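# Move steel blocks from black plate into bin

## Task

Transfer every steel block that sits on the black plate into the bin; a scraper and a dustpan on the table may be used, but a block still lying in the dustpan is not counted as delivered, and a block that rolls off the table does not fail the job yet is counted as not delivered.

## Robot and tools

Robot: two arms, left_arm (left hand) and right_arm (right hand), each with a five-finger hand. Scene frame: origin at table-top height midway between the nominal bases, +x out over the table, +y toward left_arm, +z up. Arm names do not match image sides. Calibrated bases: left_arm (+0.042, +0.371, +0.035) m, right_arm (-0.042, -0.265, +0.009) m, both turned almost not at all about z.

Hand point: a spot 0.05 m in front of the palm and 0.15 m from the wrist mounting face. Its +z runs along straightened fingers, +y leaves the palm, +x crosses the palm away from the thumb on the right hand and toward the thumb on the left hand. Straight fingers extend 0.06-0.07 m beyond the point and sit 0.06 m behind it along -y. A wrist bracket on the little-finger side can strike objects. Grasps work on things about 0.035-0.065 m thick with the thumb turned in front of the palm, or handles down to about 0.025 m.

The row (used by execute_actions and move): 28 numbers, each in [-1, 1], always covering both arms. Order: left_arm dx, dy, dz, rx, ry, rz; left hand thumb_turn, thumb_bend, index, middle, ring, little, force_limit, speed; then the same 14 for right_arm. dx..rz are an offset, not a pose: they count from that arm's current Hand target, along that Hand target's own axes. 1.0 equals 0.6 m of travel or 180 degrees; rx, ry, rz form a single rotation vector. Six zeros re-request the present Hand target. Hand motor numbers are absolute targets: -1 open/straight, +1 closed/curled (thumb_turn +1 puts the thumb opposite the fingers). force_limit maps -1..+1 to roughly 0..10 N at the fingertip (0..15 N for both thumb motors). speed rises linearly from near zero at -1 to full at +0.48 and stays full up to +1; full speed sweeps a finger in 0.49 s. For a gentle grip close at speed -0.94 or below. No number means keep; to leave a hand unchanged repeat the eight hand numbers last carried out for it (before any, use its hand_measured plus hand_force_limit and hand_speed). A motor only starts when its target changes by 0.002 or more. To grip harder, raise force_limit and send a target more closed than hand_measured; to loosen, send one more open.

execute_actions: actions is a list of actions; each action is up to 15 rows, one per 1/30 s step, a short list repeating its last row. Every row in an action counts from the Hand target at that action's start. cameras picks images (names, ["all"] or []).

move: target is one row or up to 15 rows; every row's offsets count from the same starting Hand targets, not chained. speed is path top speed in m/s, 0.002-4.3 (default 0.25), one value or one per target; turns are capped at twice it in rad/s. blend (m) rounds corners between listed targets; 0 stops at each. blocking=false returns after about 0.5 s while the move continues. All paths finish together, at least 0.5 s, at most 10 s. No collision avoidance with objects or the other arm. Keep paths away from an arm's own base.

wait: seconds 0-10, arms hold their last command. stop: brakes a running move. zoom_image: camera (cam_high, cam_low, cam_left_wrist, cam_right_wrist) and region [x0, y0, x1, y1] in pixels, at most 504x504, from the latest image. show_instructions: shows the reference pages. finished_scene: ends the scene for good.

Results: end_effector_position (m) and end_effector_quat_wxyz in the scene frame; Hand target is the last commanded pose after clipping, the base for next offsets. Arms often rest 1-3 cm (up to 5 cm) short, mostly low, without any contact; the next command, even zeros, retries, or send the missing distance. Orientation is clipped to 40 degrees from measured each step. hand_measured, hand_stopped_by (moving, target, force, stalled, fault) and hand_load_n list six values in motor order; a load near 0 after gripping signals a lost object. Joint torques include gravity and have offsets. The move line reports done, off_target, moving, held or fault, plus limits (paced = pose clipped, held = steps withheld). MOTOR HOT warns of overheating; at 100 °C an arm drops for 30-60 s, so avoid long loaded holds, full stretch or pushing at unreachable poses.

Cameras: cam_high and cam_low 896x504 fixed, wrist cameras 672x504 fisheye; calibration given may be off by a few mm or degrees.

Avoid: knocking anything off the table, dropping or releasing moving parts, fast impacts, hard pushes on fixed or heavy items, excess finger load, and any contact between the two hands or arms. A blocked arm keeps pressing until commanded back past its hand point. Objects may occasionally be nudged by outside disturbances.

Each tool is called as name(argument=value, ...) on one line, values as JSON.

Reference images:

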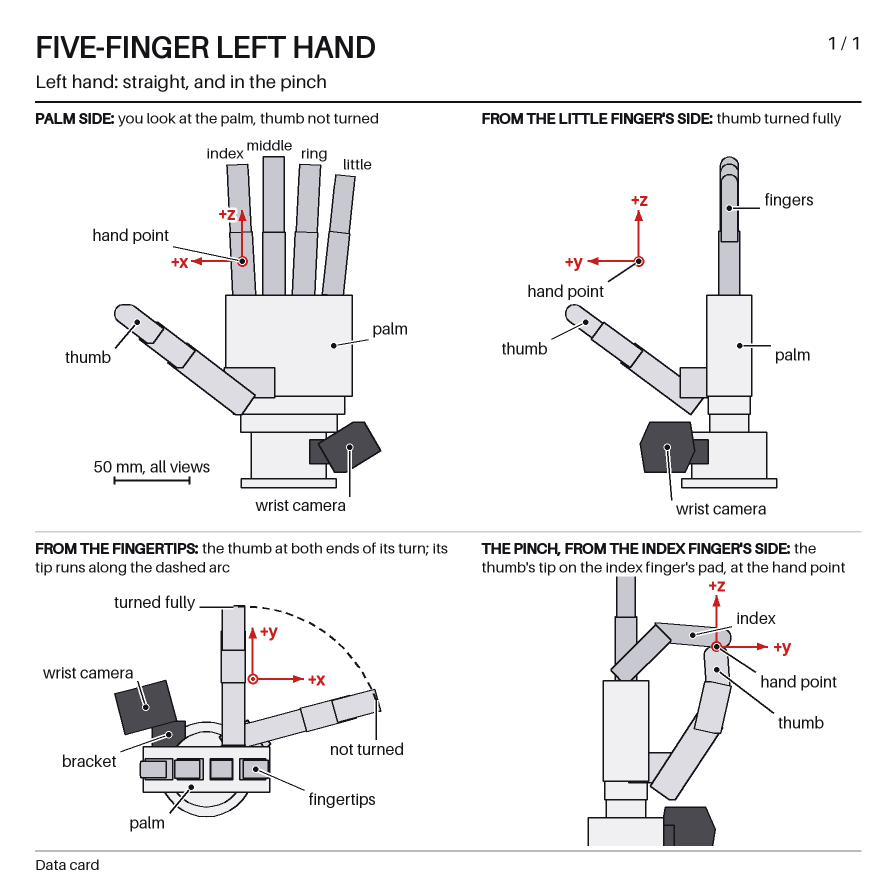

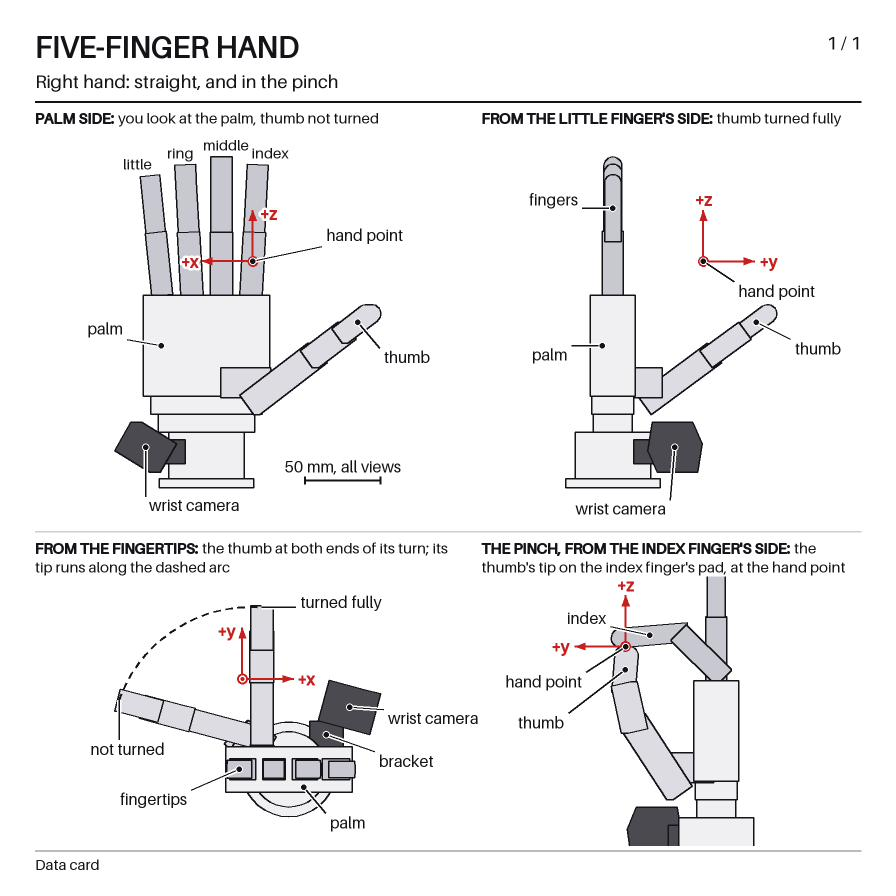

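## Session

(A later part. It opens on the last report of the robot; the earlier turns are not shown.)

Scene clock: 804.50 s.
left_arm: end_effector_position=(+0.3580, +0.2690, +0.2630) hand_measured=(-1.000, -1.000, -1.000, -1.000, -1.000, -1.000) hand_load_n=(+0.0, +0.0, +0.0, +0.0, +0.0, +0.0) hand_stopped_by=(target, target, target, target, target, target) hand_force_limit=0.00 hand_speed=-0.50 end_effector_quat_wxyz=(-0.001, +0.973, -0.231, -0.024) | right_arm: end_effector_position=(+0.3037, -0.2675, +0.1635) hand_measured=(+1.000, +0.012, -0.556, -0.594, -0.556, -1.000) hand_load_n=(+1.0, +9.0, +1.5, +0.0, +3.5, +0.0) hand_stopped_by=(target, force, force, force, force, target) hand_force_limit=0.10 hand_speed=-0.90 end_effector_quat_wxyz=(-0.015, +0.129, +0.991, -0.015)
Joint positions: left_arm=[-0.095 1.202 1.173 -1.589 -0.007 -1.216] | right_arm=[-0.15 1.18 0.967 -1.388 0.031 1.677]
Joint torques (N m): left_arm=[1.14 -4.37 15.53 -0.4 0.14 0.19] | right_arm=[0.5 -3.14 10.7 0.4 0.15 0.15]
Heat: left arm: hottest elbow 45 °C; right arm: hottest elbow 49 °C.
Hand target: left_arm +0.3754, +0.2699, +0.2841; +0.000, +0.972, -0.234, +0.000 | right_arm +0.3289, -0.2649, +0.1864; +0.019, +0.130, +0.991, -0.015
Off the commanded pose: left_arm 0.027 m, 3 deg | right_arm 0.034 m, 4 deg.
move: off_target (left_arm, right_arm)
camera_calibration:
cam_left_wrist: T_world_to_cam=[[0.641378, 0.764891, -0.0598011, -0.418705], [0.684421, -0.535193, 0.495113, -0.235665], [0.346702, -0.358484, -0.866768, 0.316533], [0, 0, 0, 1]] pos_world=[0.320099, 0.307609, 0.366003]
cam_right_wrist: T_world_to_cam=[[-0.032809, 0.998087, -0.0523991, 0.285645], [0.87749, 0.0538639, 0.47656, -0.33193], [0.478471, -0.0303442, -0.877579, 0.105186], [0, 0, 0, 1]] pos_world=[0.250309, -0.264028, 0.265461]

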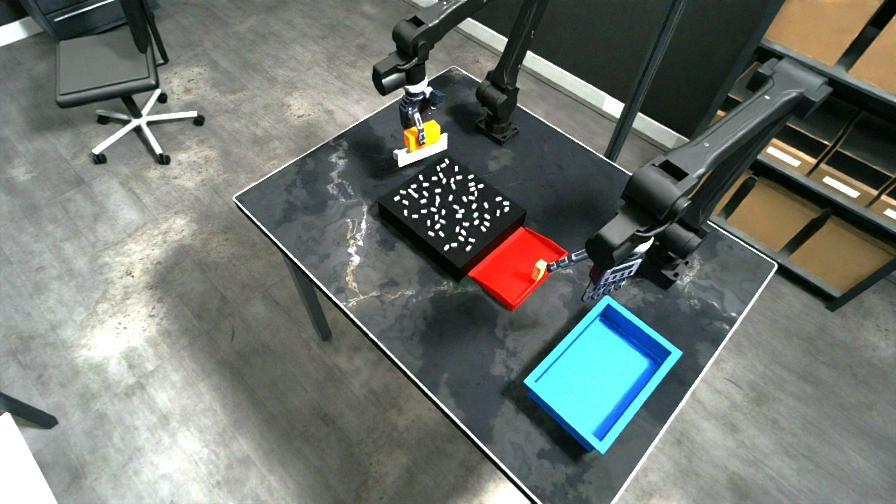

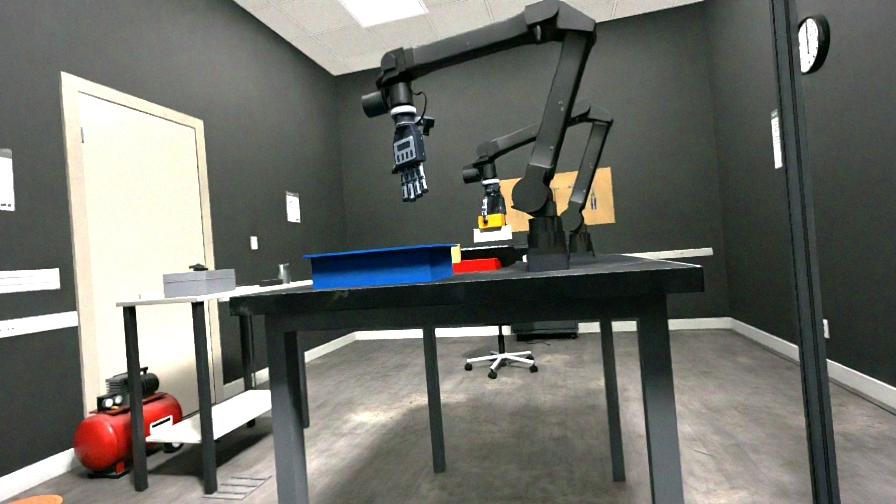

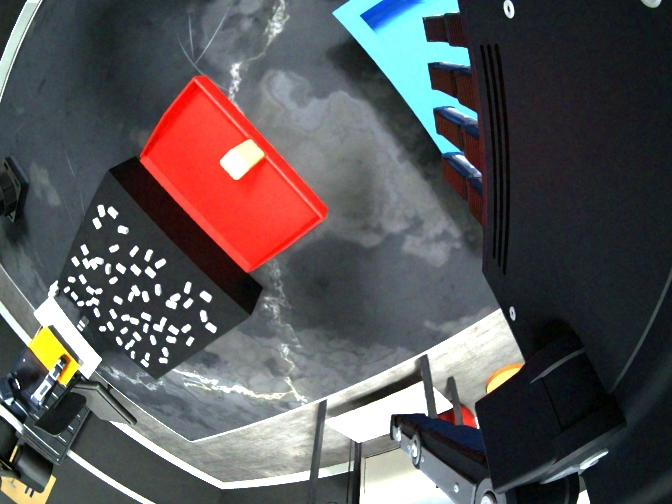

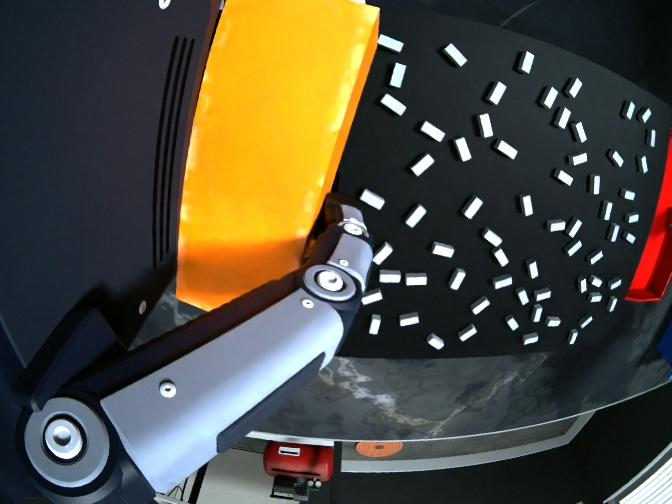

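move(target=[0,0,0,0,0,0,-1,-1,-1,-1,-1,-1,0,-0.5,-0.0078,-0.029,0.055,0,0,0,1,0.8,-0.2,-0.2,-0.2,-1,0.1,-0.9], speed=0.06, cameras=["cam_high","cam_left_wrist"])

zoom_image(camera="cam_high", region=[370, 110, 490, 210])

zoom_image(camera="cam_left_wrist", region=[0, 150, 280, 400])

Scene clock: 820.57 s.
left_arm: end_effector_position=(+0.3580, +0.2690, +0.2630) hand_measured=(-1.000, -1.000, -1.000, -1.000, -1.000, -1.000) hand_load_n=(+0.0, +0.0, +0.0, +0.0, +0.0, +0.0) hand_stopped_by=(target, target, target, target, target, target) hand_force_limit=0.00 hand_speed=-0.50 end_effector_quat_wxyz=(-0.001, +0.973, -0.231, -0.024) | right_arm: end_effector_position=(+0.3205, -0.2816, +0.1468) hand_measured=(+1.000, +0.012, -0.556, -0.594, -0.556, -1.000) hand_load_n=(+1.0, +9.0, +1.5, +0.0, +3.5, +0.0) hand_stopped_by=(target, force, force, force, force, target) hand_force_limit=0.10 hand_speed=-0.90 end_effector_quat_wxyz=(+0.003, +0.137, +0.990, -0.016)
Joint positions: left_arm=[-0.095 1.202 1.173 -1.589 -0.007 -1.216] | right_arm=[-0.182 1.215 0.947 -1.296 0.033 1.66]
Joint torques (N m): left_arm=[1.26 -4.54 15.47 -0.38 0.14 0.17] | right_arm=[-1.79 -3.55 7.5 0.51 0.1 -0.11]
Heat: left arm: hottest elbow 46 °C; right arm: hottest elbow 47 °C.
Hand target: left_arm +0.3754, +0.2699, +0.2841; +0.000, +0.972, -0.234, +0.000 | right_arm +0.3301, -0.2841, +0.1541; +0.019, +0.130, +0.991, -0.015
Off the commanded pose: left_arm 0.027 m, 3 deg | right_arm 0.012 m, 2 deg.
move: off_target (left_arm, right_arm)
camera_calibration:
cam_left_wrist: T_world_to_cam=[[0.641378, 0.764891, -0.0598011, -0.418705], [0.684421, -0.535193, 0.495113, -0.235665], [0.346702, -0.358484, -0.866768, 0.316533], [0, 0, 0, 1]] pos_world=[0.320099, 0.307609, 0.366003]
Images, in order (width x height): cam_high 896x504, cam_left_wrist 672x504.

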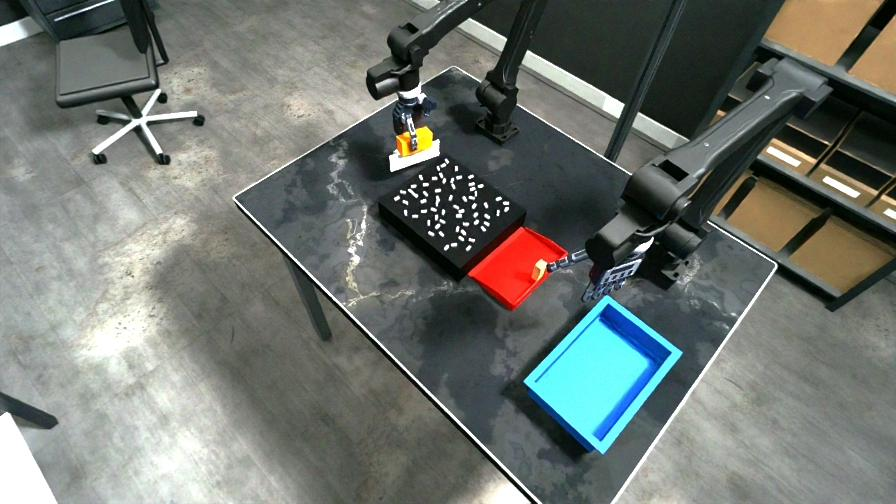

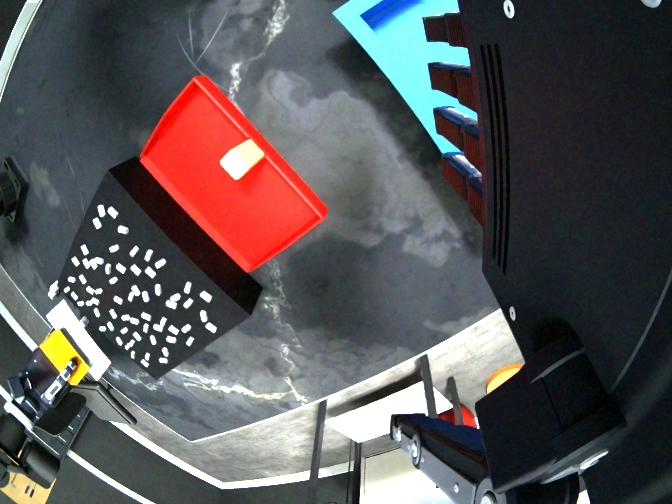

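Scaled by 4.200.

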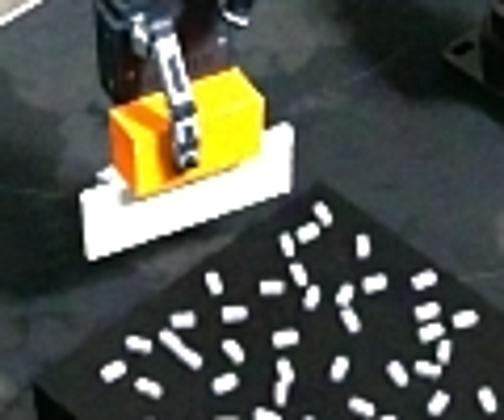

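Scaled by 1.800 from the camera's 672x504 image, which has a finer 960x720 frame.

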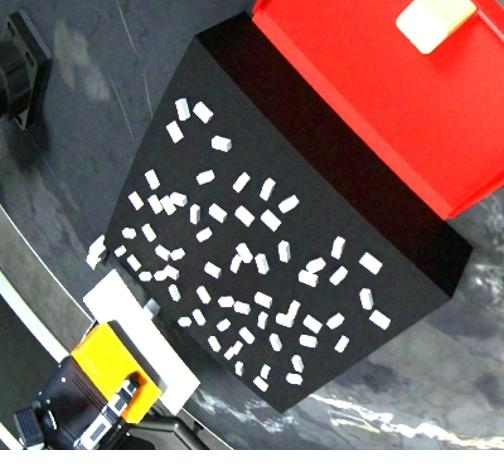

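move(target=[0,0,0,0,0,0,-1,-1,-1,-1,-1,-1,0,-0.5,0.0322,-0.0086,0.045,0,0,0,1,0.8,-0.2,-0.2,-0.2,-1,0.1,-0.9], speed=0.06, cameras=["cam_high","cam_left_wrist"])

zoom_image(camera="cam_high", region=[370, 110, 490, 210])

Scene clock: 832.33 s.
left_arm: end_effector_position=(+0.3580, +0.2690, +0.2630) hand_measured=(-1.000, -1.000, -1.000, -1.000, -1.000, -1.000) hand_load_n=(+0.0, +0.0, +0.0, +0.0, +0.0, +0.0) hand_stopped_by=(target, target, target, target, target, target) hand_force_limit=0.00 hand_speed=-0.50 end_effector_quat_wxyz=(-0.001, +0.973, -0.231, -0.024) | right_arm: end_effector_position=(+0.3009, -0.2822, +0.1117) hand_measured=(+1.000, +0.012, -0.556, -0.594, -0.556, -1.000) hand_load_n=(+1.0, +9.5, +1.5, +0.0, +3.5, +0.0) hand_stopped_by=(target, force, force, force, force, target) hand_force_limit=0.10 hand_speed=-0.90 end_effector_quat_wxyz=(-0.009, +0.137, +0.990, -0.016)
Joint positions: left_arm=[-0.095 1.202 1.173 -1.589 -0.007 -1.216] | right_arm=[-0.196 1.21 0.849 -1.225 0.033 1.646]
Joint torques (N m): left_arm=[1.2 -4.6 15.46 -0.38 0.14 0.18] | right_arm=[-1.9 -4.89 7.12 0.46 0.09 -0.1]
Heat: left arm: hottest elbow 47 °C; right arm: hottest elbow 45 °C.
Hand target: left_arm +0.3754, +0.2699, +0.2841; +0.000, +0.972, -0.234, +0.000 | right_arm +0.3110, -0.2850, +0.1264; +0.019, +0.130, +0.991, -0.015
Off the commanded pose: left_arm 0.027 m, 3 deg | right_arm 0.018 m, 3 deg.
move: off_target (left_arm, right_arm)
camera_calibration:
cam_left_wrist: T_world_to_cam=[[0.641378, 0.764891, -0.0598011, -0.418705], [0.684421, -0.535193, 0.495113, -0.235665], [0.346702, -0.358484, -0.866768, 0.316533], [0, 0, 0, 1]] pos_world=[0.320099, 0.307609, 0.366003]
Images, in order (width x height): cam_high 896x504, cam_left_wrist 672x504.

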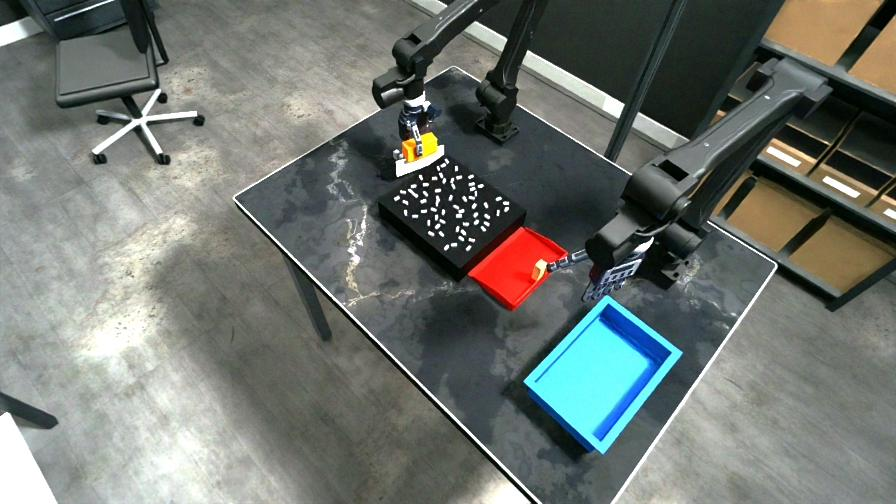

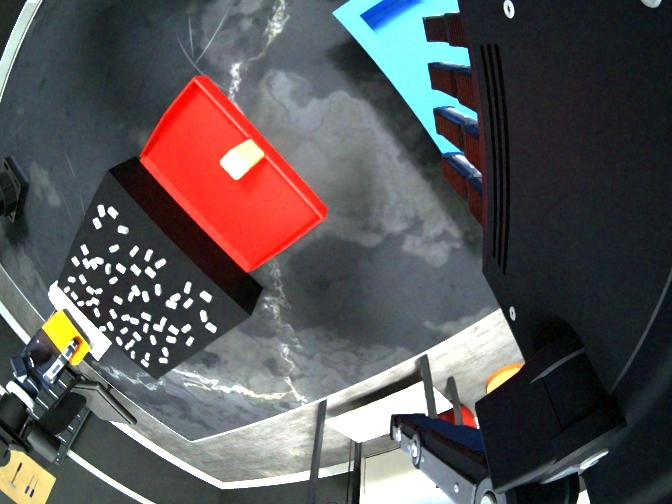

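Scaled by 4.200.

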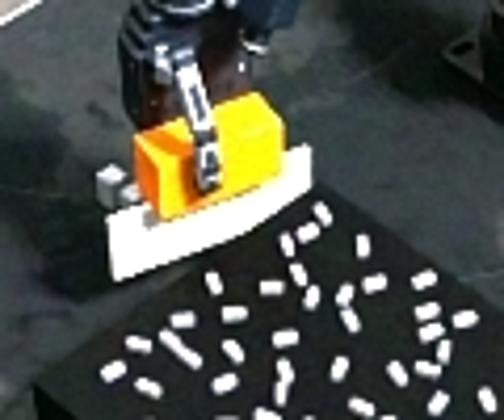

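move(target=[0,0,0,0,0,0,-1,-1,-1,-1,-1,-1,0,-0.5,0,0,-0.033,0,0,0,1,0.8,-0.2,-0.2,-0.2,-1,0.1,-0.9], speed=0.06, cameras=["cam_high"])

zoom_image(camera="cam_high", region=[370, 110, 490, 210])

Scene clock: 837.23 s.
left_arm: end_effector_position=(+0.3580, +0.2690, +0.2630) hand_measured=(-1.000, -1.000, -1.000, -1.000, -1.000, -1.000) hand_load_n=(+0.0, +0.0, -0.5, +0.0, +0.0, +0.0) hand_stopped_by=(target, target, target, target, target, target) hand_force_limit=0.00 hand_speed=-0.50 end_effector_quat_wxyz=(-0.001, +0.973, -0.231, -0.024) | right_arm: end_effector_position=(+0.2916, -0.2803, +0.1174) hand_measured=(+1.000, +0.012, -0.556, -0.594, -0.556, -1.000) hand_load_n=(+1.0, +9.5, +1.5, +0.0, +3.5, +0.0) hand_stopped_by=(target, force, force, force, force, target) hand_force_limit=0.10 hand_speed=-0.90 end_effector_quat_wxyz=(-0.017, +0.136, +0.990, -0.015)
Joint positions: left_arm=[-0.095 1.202 1.173 -1.589 -0.007 -1.216] | right_arm=[-0.196 1.189 0.849 -1.262 0.033 1.646]
Joint torques (N m): left_arm=[1.26 -4.54 15.5 -0.42 0.13 0.19] | right_arm=[-1.67 -4.6 10.11 -0.29 0.1 -0.08]
Heat: left arm: hottest elbow 47 °C; right arm: hottest elbow 45 °C.
Hand target: left_arm +0.3754, +0.2699, +0.2841; +0.000, +0.972, -0.234, +0.000 | right_arm +0.3103, -0.2843, +0.1462; +0.019, +0.130, +0.991, -0.015
Off the commanded pose: left_arm 0.027 m, 3 deg | right_arm 0.035 m, 4 deg.
move: off_target (left_arm, right_arm)
Images, in order (width x height): cam_high 896x504.

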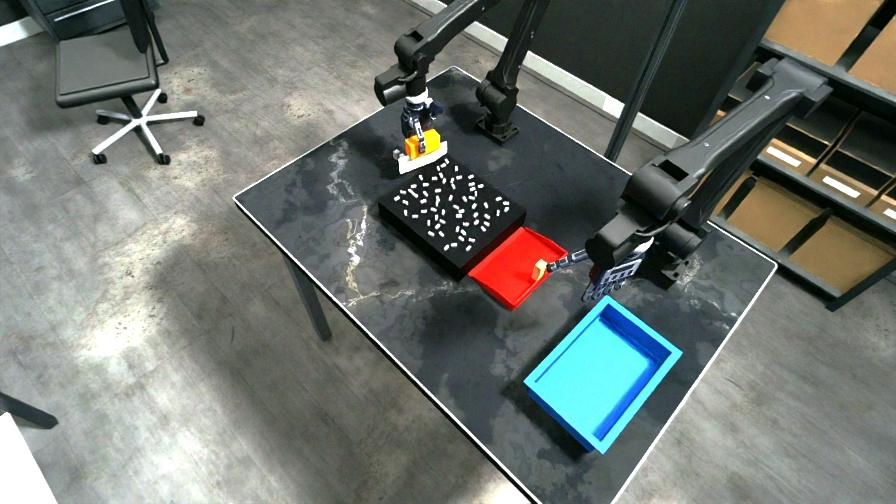

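Scaled by 4.200.

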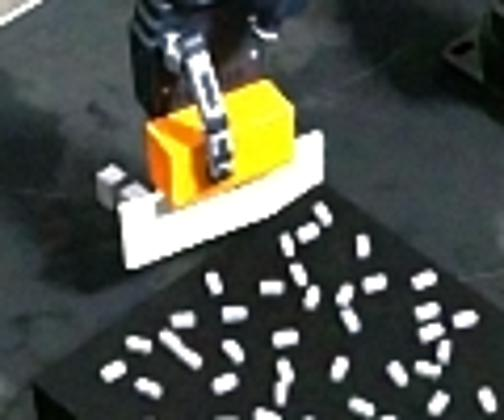

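move(target=[0,0,0,0,0,0,-1,-1,-1,-1,-1,-1,0,-0.5,-0.012,0,-0.02,0,0,0,1,0.8,-0.2,-0.2,-0.2,-1,0.1,-0.9], speed=0.06, cameras=["cam_high"])

zoom_image(camera="cam_high", region=[370, 110, 490, 210])

Scene clock: 841.37 s.
left_arm: end_effector_position=(+0.3580, +0.2690, +0.2630) hand_measured=(-1.000, -1.000, -1.000, -1.000, -1.000, -1.000) hand_load_n=(+0.0, +0.0, +0.0, +0.0, +0.0, +0.0) hand_stopped_by=(target, target, target, target, target, target) hand_force_limit=0.00 hand_speed=-0.50 end_effector_quat_wxyz=(-0.001, +0.973, -0.231, -0.024) | right_arm: end_effector_position=(+0.2982, -0.2816, +0.1315) hand_measured=(+1.000, +0.012, -0.556, -0.594, -0.556, -1.000) hand_load_n=(+1.0, +9.5, +1.5, +0.5, +3.5, +0.0) hand_stopped_by=(target, force, force, force, force, target) hand_force_limit=0.10 hand_speed=-0.90 end_effector_quat_wxyz=(-0.013, +0.137, +0.990, -0.016)
Joint positions: left_arm=[-0.095 1.202 1.173 -1.589 -0.007 -1.216] | right_arm=[-0.196 1.189 0.887 -1.293 0.033 1.646]
Joint torques (N m): left_arm=[1.26 -4.54 15.46 -0.4 0.16 0.19] | right_arm=[-1.85 -4.01 10.4 -0.32 0.09 -0.09]
Heat: left arm: hottest elbow 47 °C; right arm: hottest elbow 45 °C.
Hand target: left_arm +0.3754, +0.2699, +0.2841; +0.000, +0.972, -0.234, +0.000 | right_arm +0.3169, -0.2858, +0.1585; +0.019, +0.130, +0.991, -0.015
Off the commanded pose: left_arm 0.027 m, 3 deg | right_arm 0.033 m, 4 deg.
move: off_target (left_arm, right_arm)
Images, in order (width x height): cam_high 896x504.

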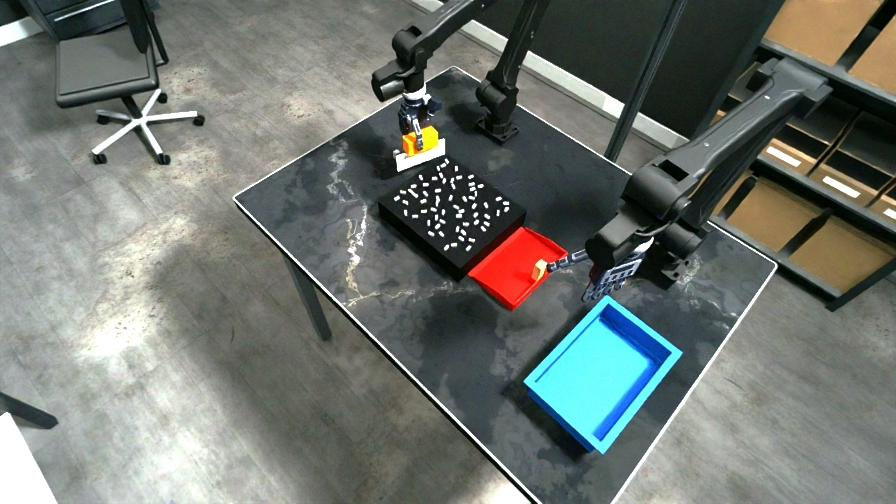

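Scaled by 4.200.

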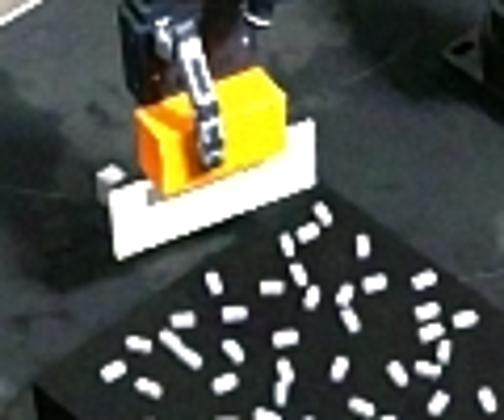

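move(target=[0,0,0,0,0,0,-1,-1,-1,-1,-1,-1,0,-0.5,0.011,0.028,0.0,0,0,-0.0833,1,0.8,-0.2,-0.2,-0.2,-1,0.1,-0.9], speed=0.06, cameras=["cam_high"])

zoom_image(camera="cam_high", region=[370, 110, 490, 210])

Scene clock: 853.80 s.
left_arm: end_effector_position=(+0.3580, +0.2690, +0.2630) hand_measured=(-1.000, -1.000, -1.000, -1.000, -1.000, -1.000) hand_load_n=(+0.0, +0.0, +0.0, +0.0, +0.0, +0.0) hand_stopped_by=(target, target, target, target, target, target) hand_force_limit=0.00 hand_speed=-0.50 end_effector_quat_wxyz=(-0.001, +0.973, -0.231, -0.024) | right_arm: end_effector_position=(+0.2949, -0.2723, +0.1368) hand_measured=(+1.000, +0.012, -0.556, -0.594, -0.556, -1.000) hand_load_n=(+1.0, +9.0, +1.5, +0.0, +3.5, +0.0) hand_stopped_by=(target, force, force, force, force, target) hand_force_limit=0.10 hand_speed=-0.90 end_effector_quat_wxyz=(-0.009, +0.020, +1.000, -0.015)
Joint positions: left_arm=[-0.095 1.202 1.173 -1.589 -0.007 -1.216] | right_arm=[-0.19 1.203 0.911 -1.293 0.033 1.418]
Joint torques (N m): left_arm=[1.08 -4.6 15.49 -0.39 0.15 0.21] | right_arm=[0.38 -3.02 10.5 -0.1 0.11 -0.08]
Heat: left arm: hottest elbow 48 °C; right arm: hottest elbow 46 °C.
Hand target: left_arm +0.3754, +0.2699, +0.2841; +0.000, +0.972, -0.234, +0.000 | right_arm +0.3148, -0.2678, +0.1578; +0.017, +0.000, +1.000, -0.017
Off the commanded pose: left_arm 0.027 m, 3 deg | right_arm 0.029 m, 4 deg.
move: off_target (left_arm, right_arm)
Images, in order (width x height): cam_high 896x504.

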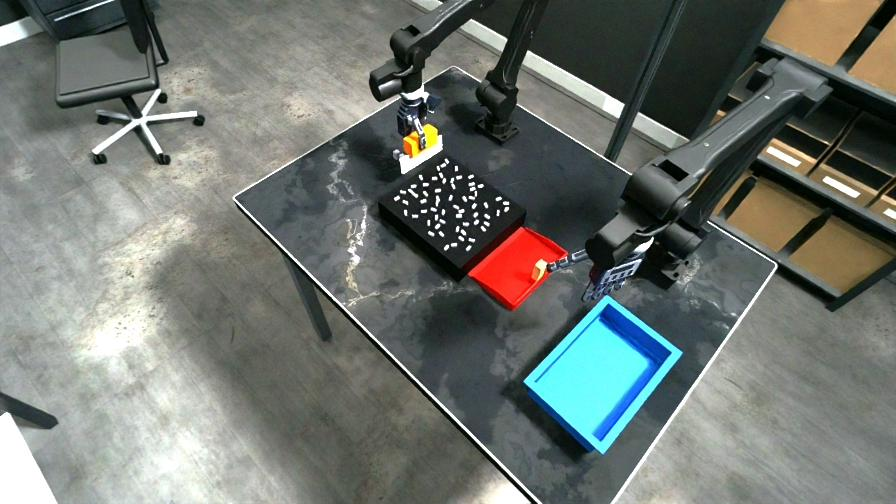

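Scaled by 4.200.

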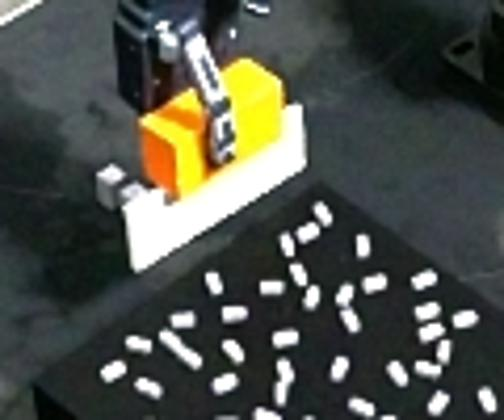

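move(target=[[0,0,0,0,0,0,-1,-1,-1,-1,-1,-1,0,-0.5,0,0.035,0.0,0,0,-0.03,1,0.8,-0.2,-0.2,-0.2,-1,0.1,-0.9],[0,0,0,0,0,0,-1,-1,-1,-1,-1,-1,0,-0.5,0,0.035,0.018,0,0,-0.03,1,0.8,-0.2,-0.2,-0.2,-1,0.1,-0.9]], speed=0.05, cameras=["cam_high","cam_left_wrist"])

zoom_image(camera="cam_high", region=[370, 110, 490, 210])

zoom_image(camera="cam_left_wrist", region=[0, 150, 280, 400])

Scene clock: 863.17 s.
left_arm: end_effector_position=(+0.3580, +0.2690, +0.2630) hand_measured=(-1.000, -1.000, -1.000, -1.000, -1.000, -1.000) hand_load_n=(+0.0, +0.0, +0.0, +0.0, +0.0, +0.0) hand_stopped_by=(target, target, target, target, target, target) hand_force_limit=0.00 hand_speed=-0.50 end_effector_quat_wxyz=(-0.001, +0.973, -0.231, -0.024) | right_arm: end_effector_position=(+0.2977, -0.2481, +0.1336) hand_measured=(+1.000, +0.012, -0.556, -0.594, -0.556, -1.000) hand_load_n=(+1.0, +9.0, +0.5, +0.0, +2.5, +0.0) hand_stopped_by=(target, force, force, force, force, target) hand_force_limit=0.10 hand_speed=-0.90 end_effector_quat_wxyz=(-0.009, -0.035, +0.999, -0.015)
Joint positions: left_arm=[-0.095 1.202 1.173 -1.589 -0.007 -1.216] | right_arm=[-0.119 1.221 0.918 -1.28 0.033 1.378]
Joint torques (N m): left_arm=[1.2 -4.37 15.54 -0.36 0.15 0.18] | right_arm=[0.26 -3.19 8.84 0.62 0.16 -0.08]
Heat: left arm: hottest elbow 48 °C; right arm: hottest elbow 46 °C.
Hand target: left_arm +0.3754, +0.2699, +0.2841; +0.000, +0.972, -0.234, +0.000 | right_arm +0.3152, -0.2472, +0.1463; +0.016, -0.047, +0.999, -0.018
Off the commanded pose: left_arm 0.027 m, 3 deg | right_arm 0.022 m, 3 deg.
move: off_target (left_arm, right_arm)
camera_calibration:
cam_left_wrist: T_world_to_cam=[[0.641378, 0.764891, -0.0598011, -0.418705], [0.684421, -0.535193, 0.495113, -0.235665], [0.346702, -0.358484, -0.866768, 0.316533], [0, 0, 0, 1]] pos_world=[0.320099, 0.307609, 0.366003]
Images, in order (width x height): cam_high 896x504, cam_left_wrist 672x504.

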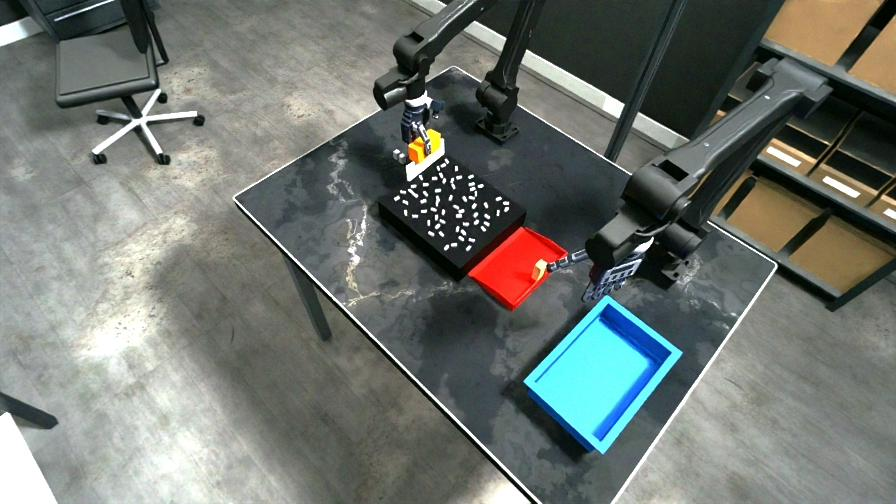

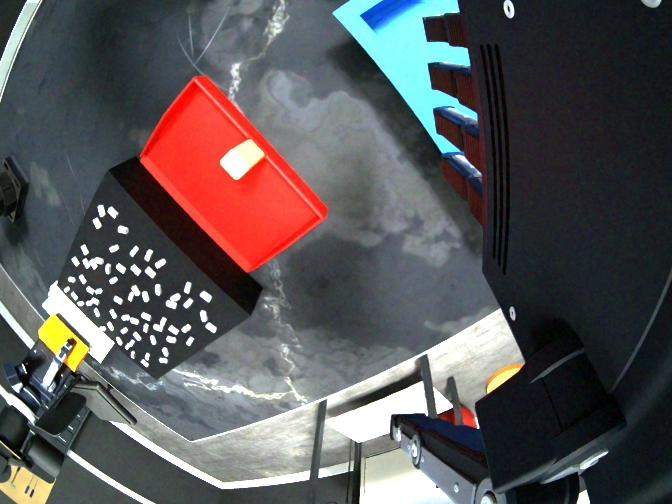

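Scaled by 4.200.

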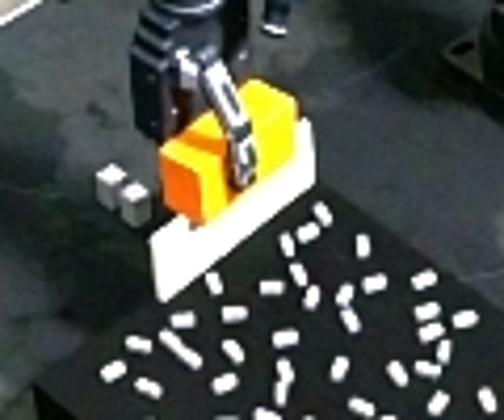

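Scaled by 1.800 from the camera's 672x504 image, which has a finer 960x720 frame.

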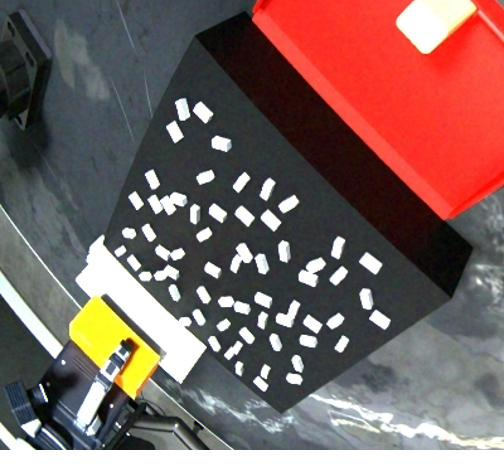

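move(target=[0,0,0,0,0,0,-1,-1,-1,-1,-1,-1,0,-0.5,0,0,0.02,0,0,0,1,0.8,-0.2,-0.2,-0.2,-1,0.1,-0.9], speed=0.03, cameras=["cam_high"])

zoom_image(camera="cam_high", region=[370, 110, 490, 210])

Scene clock: 869.27 s.
left_arm: end_effector_position=(+0.3580, +0.2690, +0.2630) hand_measured=(-1.000, -1.000, -1.000, -1.000, -1.000, -1.000) hand_load_n=(+0.0, -0.5, +0.0, +0.0, +0.0, +0.0) hand_stopped_by=(target, target, target, target, target, target) hand_force_limit=0.00 hand_speed=-0.50 end_effector_quat_wxyz=(-0.001, +0.973, -0.231, -0.024) | right_arm: end_effector_position=(+0.3050, -0.2511, +0.1336) hand_measured=(+1.000, +0.012, -0.556, -0.594, -0.556, -1.000) hand_load_n=(+0.5, +9.5, +1.0, +0.0, +2.0, +0.0) hand_stopped_by=(target, force, force, force, force, target) hand_force_limit=0.10 hand_speed=-0.90 end_effector_quat_wxyz=(+0.004, -0.037, +0.999, -0.013)
Joint positions: left_arm=[-0.095 1.202 1.173 -1.589 -0.007 -1.216] | right_arm=[-0.132 1.224 0.918 -1.251 0.023 1.362]
Joint torques (N m): left_arm=[1.03 -4.37 15.5 -0.39 0.15 0.19] | right_arm=[0.21 -2.67 7.04 0.81 0.15 -0.07]
Heat: left arm: hottest elbow 48 °C; right arm: hottest elbow 45 °C.
Hand target: left_arm +0.3754, +0.2699, +0.2841; +0.000, +0.972, -0.234, +0.000 | right_arm +0.3156, -0.2476, +0.1343; +0.016, -0.047, +0.999, -0.018
Off the commanded pose: left_arm 0.027 m, 3 deg | right_arm 0.011 m, 2 deg.
move: off_target (left_arm, right_arm)
Images, in order (width x height): cam_high 896x504.

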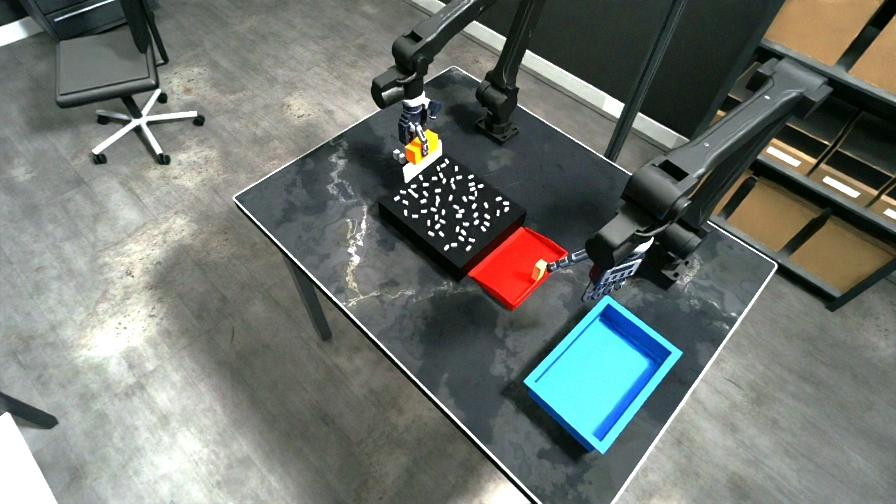

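Scaled by 4.200.

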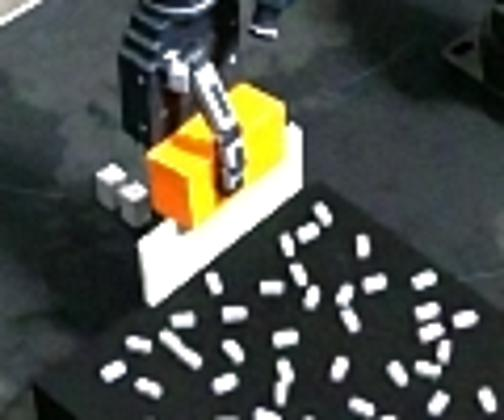

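move(target=[0,0,0,0,0,0,-1,-1,-1,-1,-1,-1,0,-0.5,0.015,0.003,0.017,0,0,0,1,0.8,-0.2,-0.2,-0.2,-1,0.1,-0.9], speed=0.03, cameras=["cam_high"])

zoom_image(camera="cam_high", region=[370, 110, 490, 210])

Scene clock: 876.83 s.
left_arm: end_effector_position=(+0.3580, +0.2690, +0.2630) hand_measured=(-1.000, -1.000, -1.000, -1.000, -1.000, -1.000) hand_load_n=(+0.0, +0.0, +0.0, +0.0, +0.0, +0.0) hand_stopped_by=(target, target, target, target, target, target) hand_force_limit=0.00 hand_speed=-0.50 end_effector_quat_wxyz=(-0.001, +0.973, -0.231, -0.024) | right_arm: end_effector_position=(+0.3053, -0.2508, +0.1323) hand_measured=(+1.000, +0.012, -0.556, -0.594, -0.556, -1.000) hand_load_n=(+0.5, +9.5, +2.0, +0.0, +1.5, +0.0) hand_stopped_by=(target, force, force, force, force, target) hand_force_limit=0.10 hand_speed=-0.90 end_effector_quat_wxyz=(+0.014, -0.037, +0.999, -0.014)
Joint positions: left_arm=[-0.095 1.202 1.173 -1.589 -0.007 -1.216] | right_arm=[-0.132 1.212 0.902 -1.228 0.022 1.361]
Joint torques (N m): left_arm=[1.2 -4.19 15.53 -0.39 0.15 0.19] | right_arm=[0.09 -2.61 5.07 0.96 0.15 -0.06]
Heat: left arm: hottest elbow 48 °C; right arm: hottest elbow 44 °C.
Hand target: left_arm +0.3754, +0.2699, +0.2841; +0.000, +0.972, -0.234, +0.000 | right_arm +0.3069, -0.2471, +0.1238; +0.016, -0.047, +0.999, -0.018
Off the commanded pose: left_arm 0.027 m, 3 deg | right_arm 0.009 m, 1 deg.
move: off_target (left_arm)
Images, in order (width x height): cam_high 896x504.

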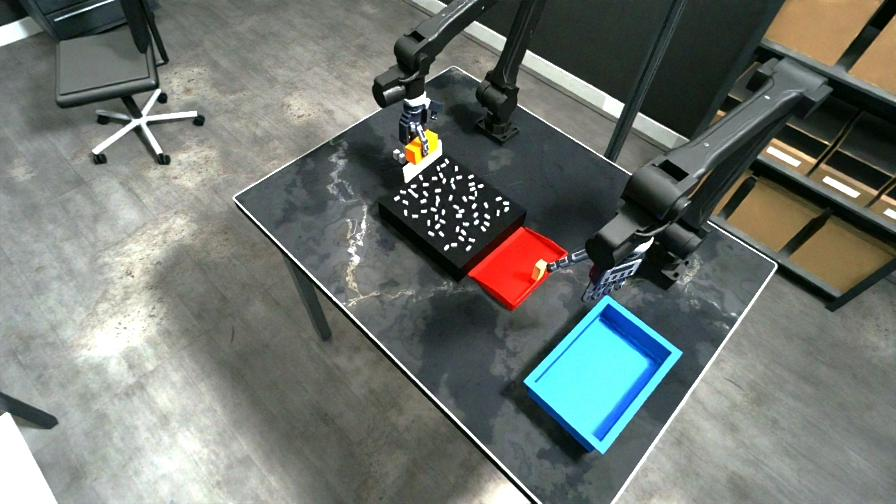

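Scaled by 4.200.

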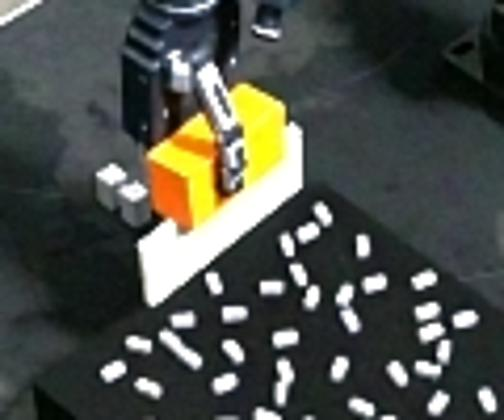

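move(target=[[0,0,0,0,0,0,-1,-1,-1,-1,-1,-1,0,-0.5,0,-0.01,-0.12,0,0,0,1,0.8,-0.2,-0.2,-0.2,-1,0.1,-0.9],[0,0,0,0,0,0,-1,-1,-1,-1,-1,-1,0,-0.5,0.04,-0.05,-0.12,0,0,-0.5,1,0.8,-0.2,-0.2,-0.2,-1,0.1,-0.9]], speed=[0.06,0.3], cameras=["cam_high"])

Scene clock: 932.33 s.
left_arm: end_effector_position=(+0.3580, +0.2690, +0.2630) hand_measured=(-1.000, -1.000, -1.000, -1.000, -1.000, -1.000) hand_load_n=(+0.0, +0.0, +0.0, +0.0, +0.0, +0.0) hand_stopped_by=(target, target, target, target, target, target) hand_force_limit=0.00 hand_speed=-0.50 end_effector_quat_wxyz=(-0.001, +0.973, -0.231, -0.024) | right_arm: end_effector_position=(+0.2613, -0.2752, +0.1803) hand_measured=(+1.000, +0.012, -0.556, -0.594, -0.556, -1.000) hand_load_n=(+0.5, +9.5, +1.5, +0.0, +2.5, +0.0) hand_stopped_by=(target, force, force, force, force, target) hand_force_limit=0.10 hand_speed=-0.90 end_effector_quat_wxyz=(+0.020, +0.731, -0.682, -0.002)
Joint positions: left_arm=[-0.095 1.202 1.173 -1.589 -0.007 -1.216] | right_arm=[-0.081 1.339 1.138 -1.399 0.029 -0.152]
Joint torques (N m): left_arm=[1.14 -4.54 15.46 -0.4 0.14 0.19] | right_arm=[0.32 -4.95 10.61 0.27 -0.01 -0.11]
Heat: left arm: hottest elbow 50 °C; right arm: hottest elbow 39 °C.
Hand target: left_arm +0.3754, +0.2699, +0.2841; +0.000, +0.972, -0.234, +0.000 | right_arm +0.2833, -0.2767, +0.1961; +0.001, +0.740, -0.673, +0.024
Off the commanded pose: left_arm 0.027 m, 3 deg | right_arm 0.027 m, 4 deg.
move: off_target (left_arm, right_arm)
Images, in order (width x height): cam_high 896x504.

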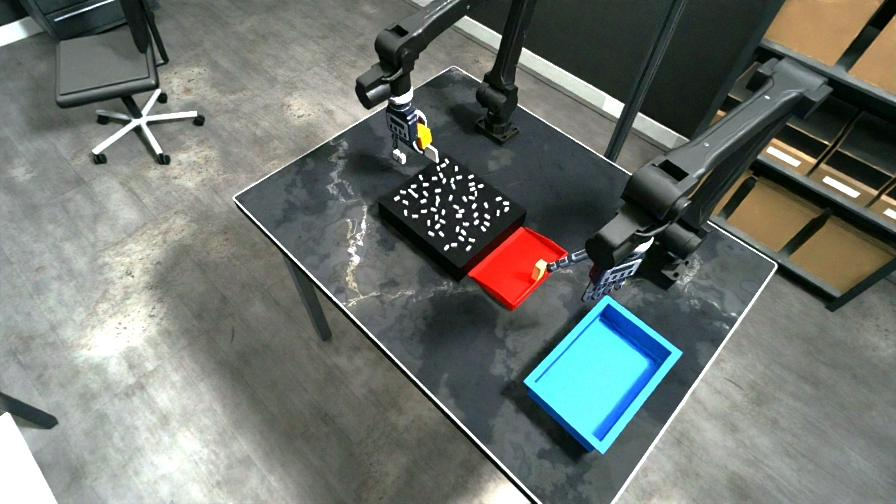

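move(target=[0,0,0,0,0,0,-1,-1,-1,-1,-1,-1,0,-0.5,0.0638,0.0512,0.0467,0,0,-0.483,1,0.8,-0.2,-0.2,-0.2,-1,0.1,-0.9], speed=0.3, cameras=["cam_high","cam_right_wrist","cam_left_wrist"])

zoom_image(camera="cam_high", region=[370, 90, 490, 190])

Scene clock: 941.23 s.
left_arm: end_effector_position=(+0.3580, +0.2690, +0.2630) hand_measured=(-1.000, -1.000, -1.000, -1.000, -1.000, -1.000) hand_load_n=(+0.0, +0.0, +0.0, +0.0, +0.0, +0.0) hand_stopped_by=(target, target, target, target, target, target) hand_force_limit=0.00 hand_speed=-0.50 end_effector_quat_wxyz=(-0.001, +0.973, -0.231, -0.024) | right_arm: end_effector_position=(+0.2461, -0.3219, +0.1573) hand_measured=(+1.000, +0.012, -0.556, -0.594, -0.556, -1.000) hand_load_n=(+0.5, +9.5, +1.0, +0.0, +2.5, +0.0) hand_stopped_by=(target, force, force, force, force, target) hand_force_limit=0.10 hand_speed=-0.90 end_effector_quat_wxyz=(+0.017, +1.000, +0.004, -0.011)
Joint positions: left_arm=[-0.095 1.202 1.173 -1.589 -0.007 -1.216] | right_arm=[0.036 1.22 0.967 -1.342 0.034 -1.546]
Joint torques (N m): left_arm=[1.08 -4.48 15.47 -0.43 0.14 0.19] | right_arm=[-0.09 -5.3 7.34 0.49 0.04 -0.1]
Heat: left arm: hottest elbow 50 °C; right arm: hottest elbow 40 °C.
Hand target: left_arm +0.3754, +0.2699, +0.2841; +0.000, +0.972, -0.234, +0.000 | right_arm +0.2573, -0.3187, +0.1686; +0.018, +0.999, +0.021, +0.017
Off the commanded pose: left_arm 0.027 m, 3 deg | right_arm 0.016 m, 4 deg.
move: off_target (left_arm, right_arm)
camera_calibration:
cam_left_wrist: T_world_to_cam=[[0.641378, 0.764891, -0.0598011, -0.418705], [0.684421, -0.535193, 0.495113, -0.235665], [0.346702, -0.358484, -0.866768, 0.316533], [0, 0, 0, 1]] pos_world=[0.320099, 0.307609, 0.366003]
cam_right_wrist: T_world_to_cam=[[0.293483, -0.955964, -0.000770476, -0.379769], [-0.807411, -0.248309, 0.535192, 0.0326503], [-0.511815, -0.156448, -0.84473, 0.323476], [0, 0, 0, 1]] pos_world=[0.303378, -0.304331, 0.255483]
Images, in order (width x height): cam_high 896x504, cam_left_wrist 672x504, cam_right_wrist 672x504.

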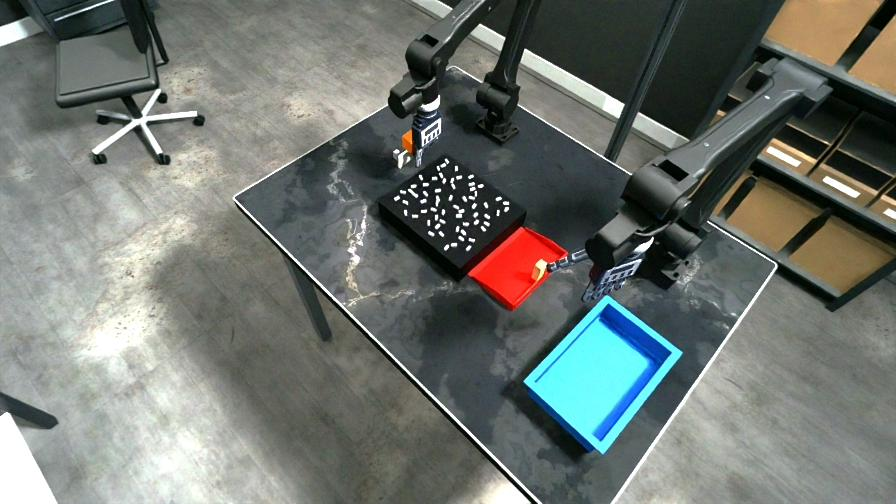

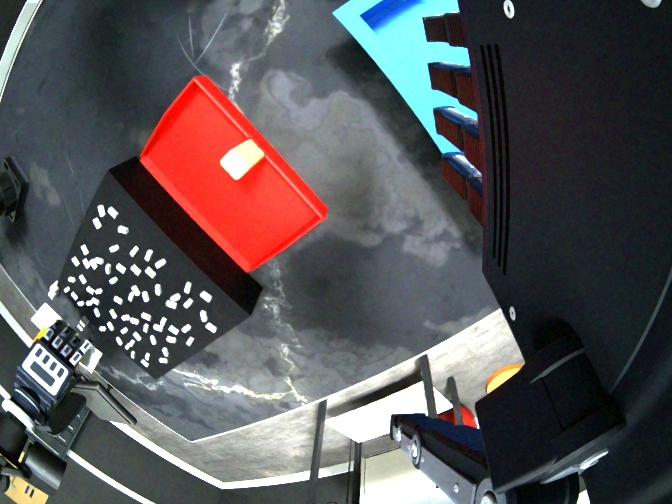

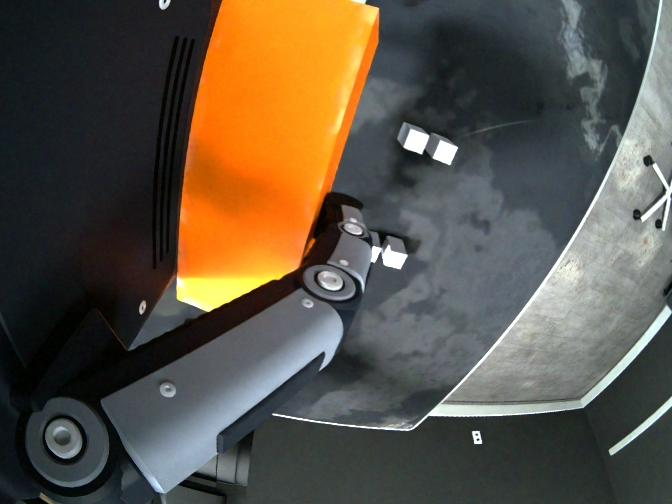

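Scaled by 4.200.

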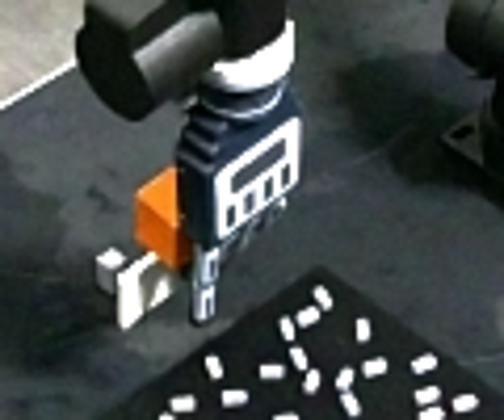

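zoom_image(camera="cam_left_wrist", region=[0, 270, 130, 400])

Scaled by 3.877 from the camera's 672x504 image, which has a finer 960x720 frame.

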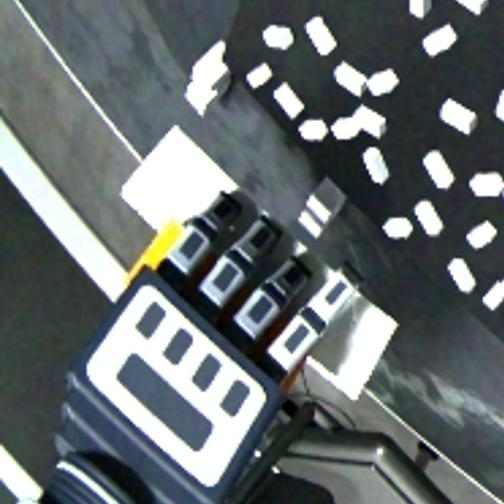

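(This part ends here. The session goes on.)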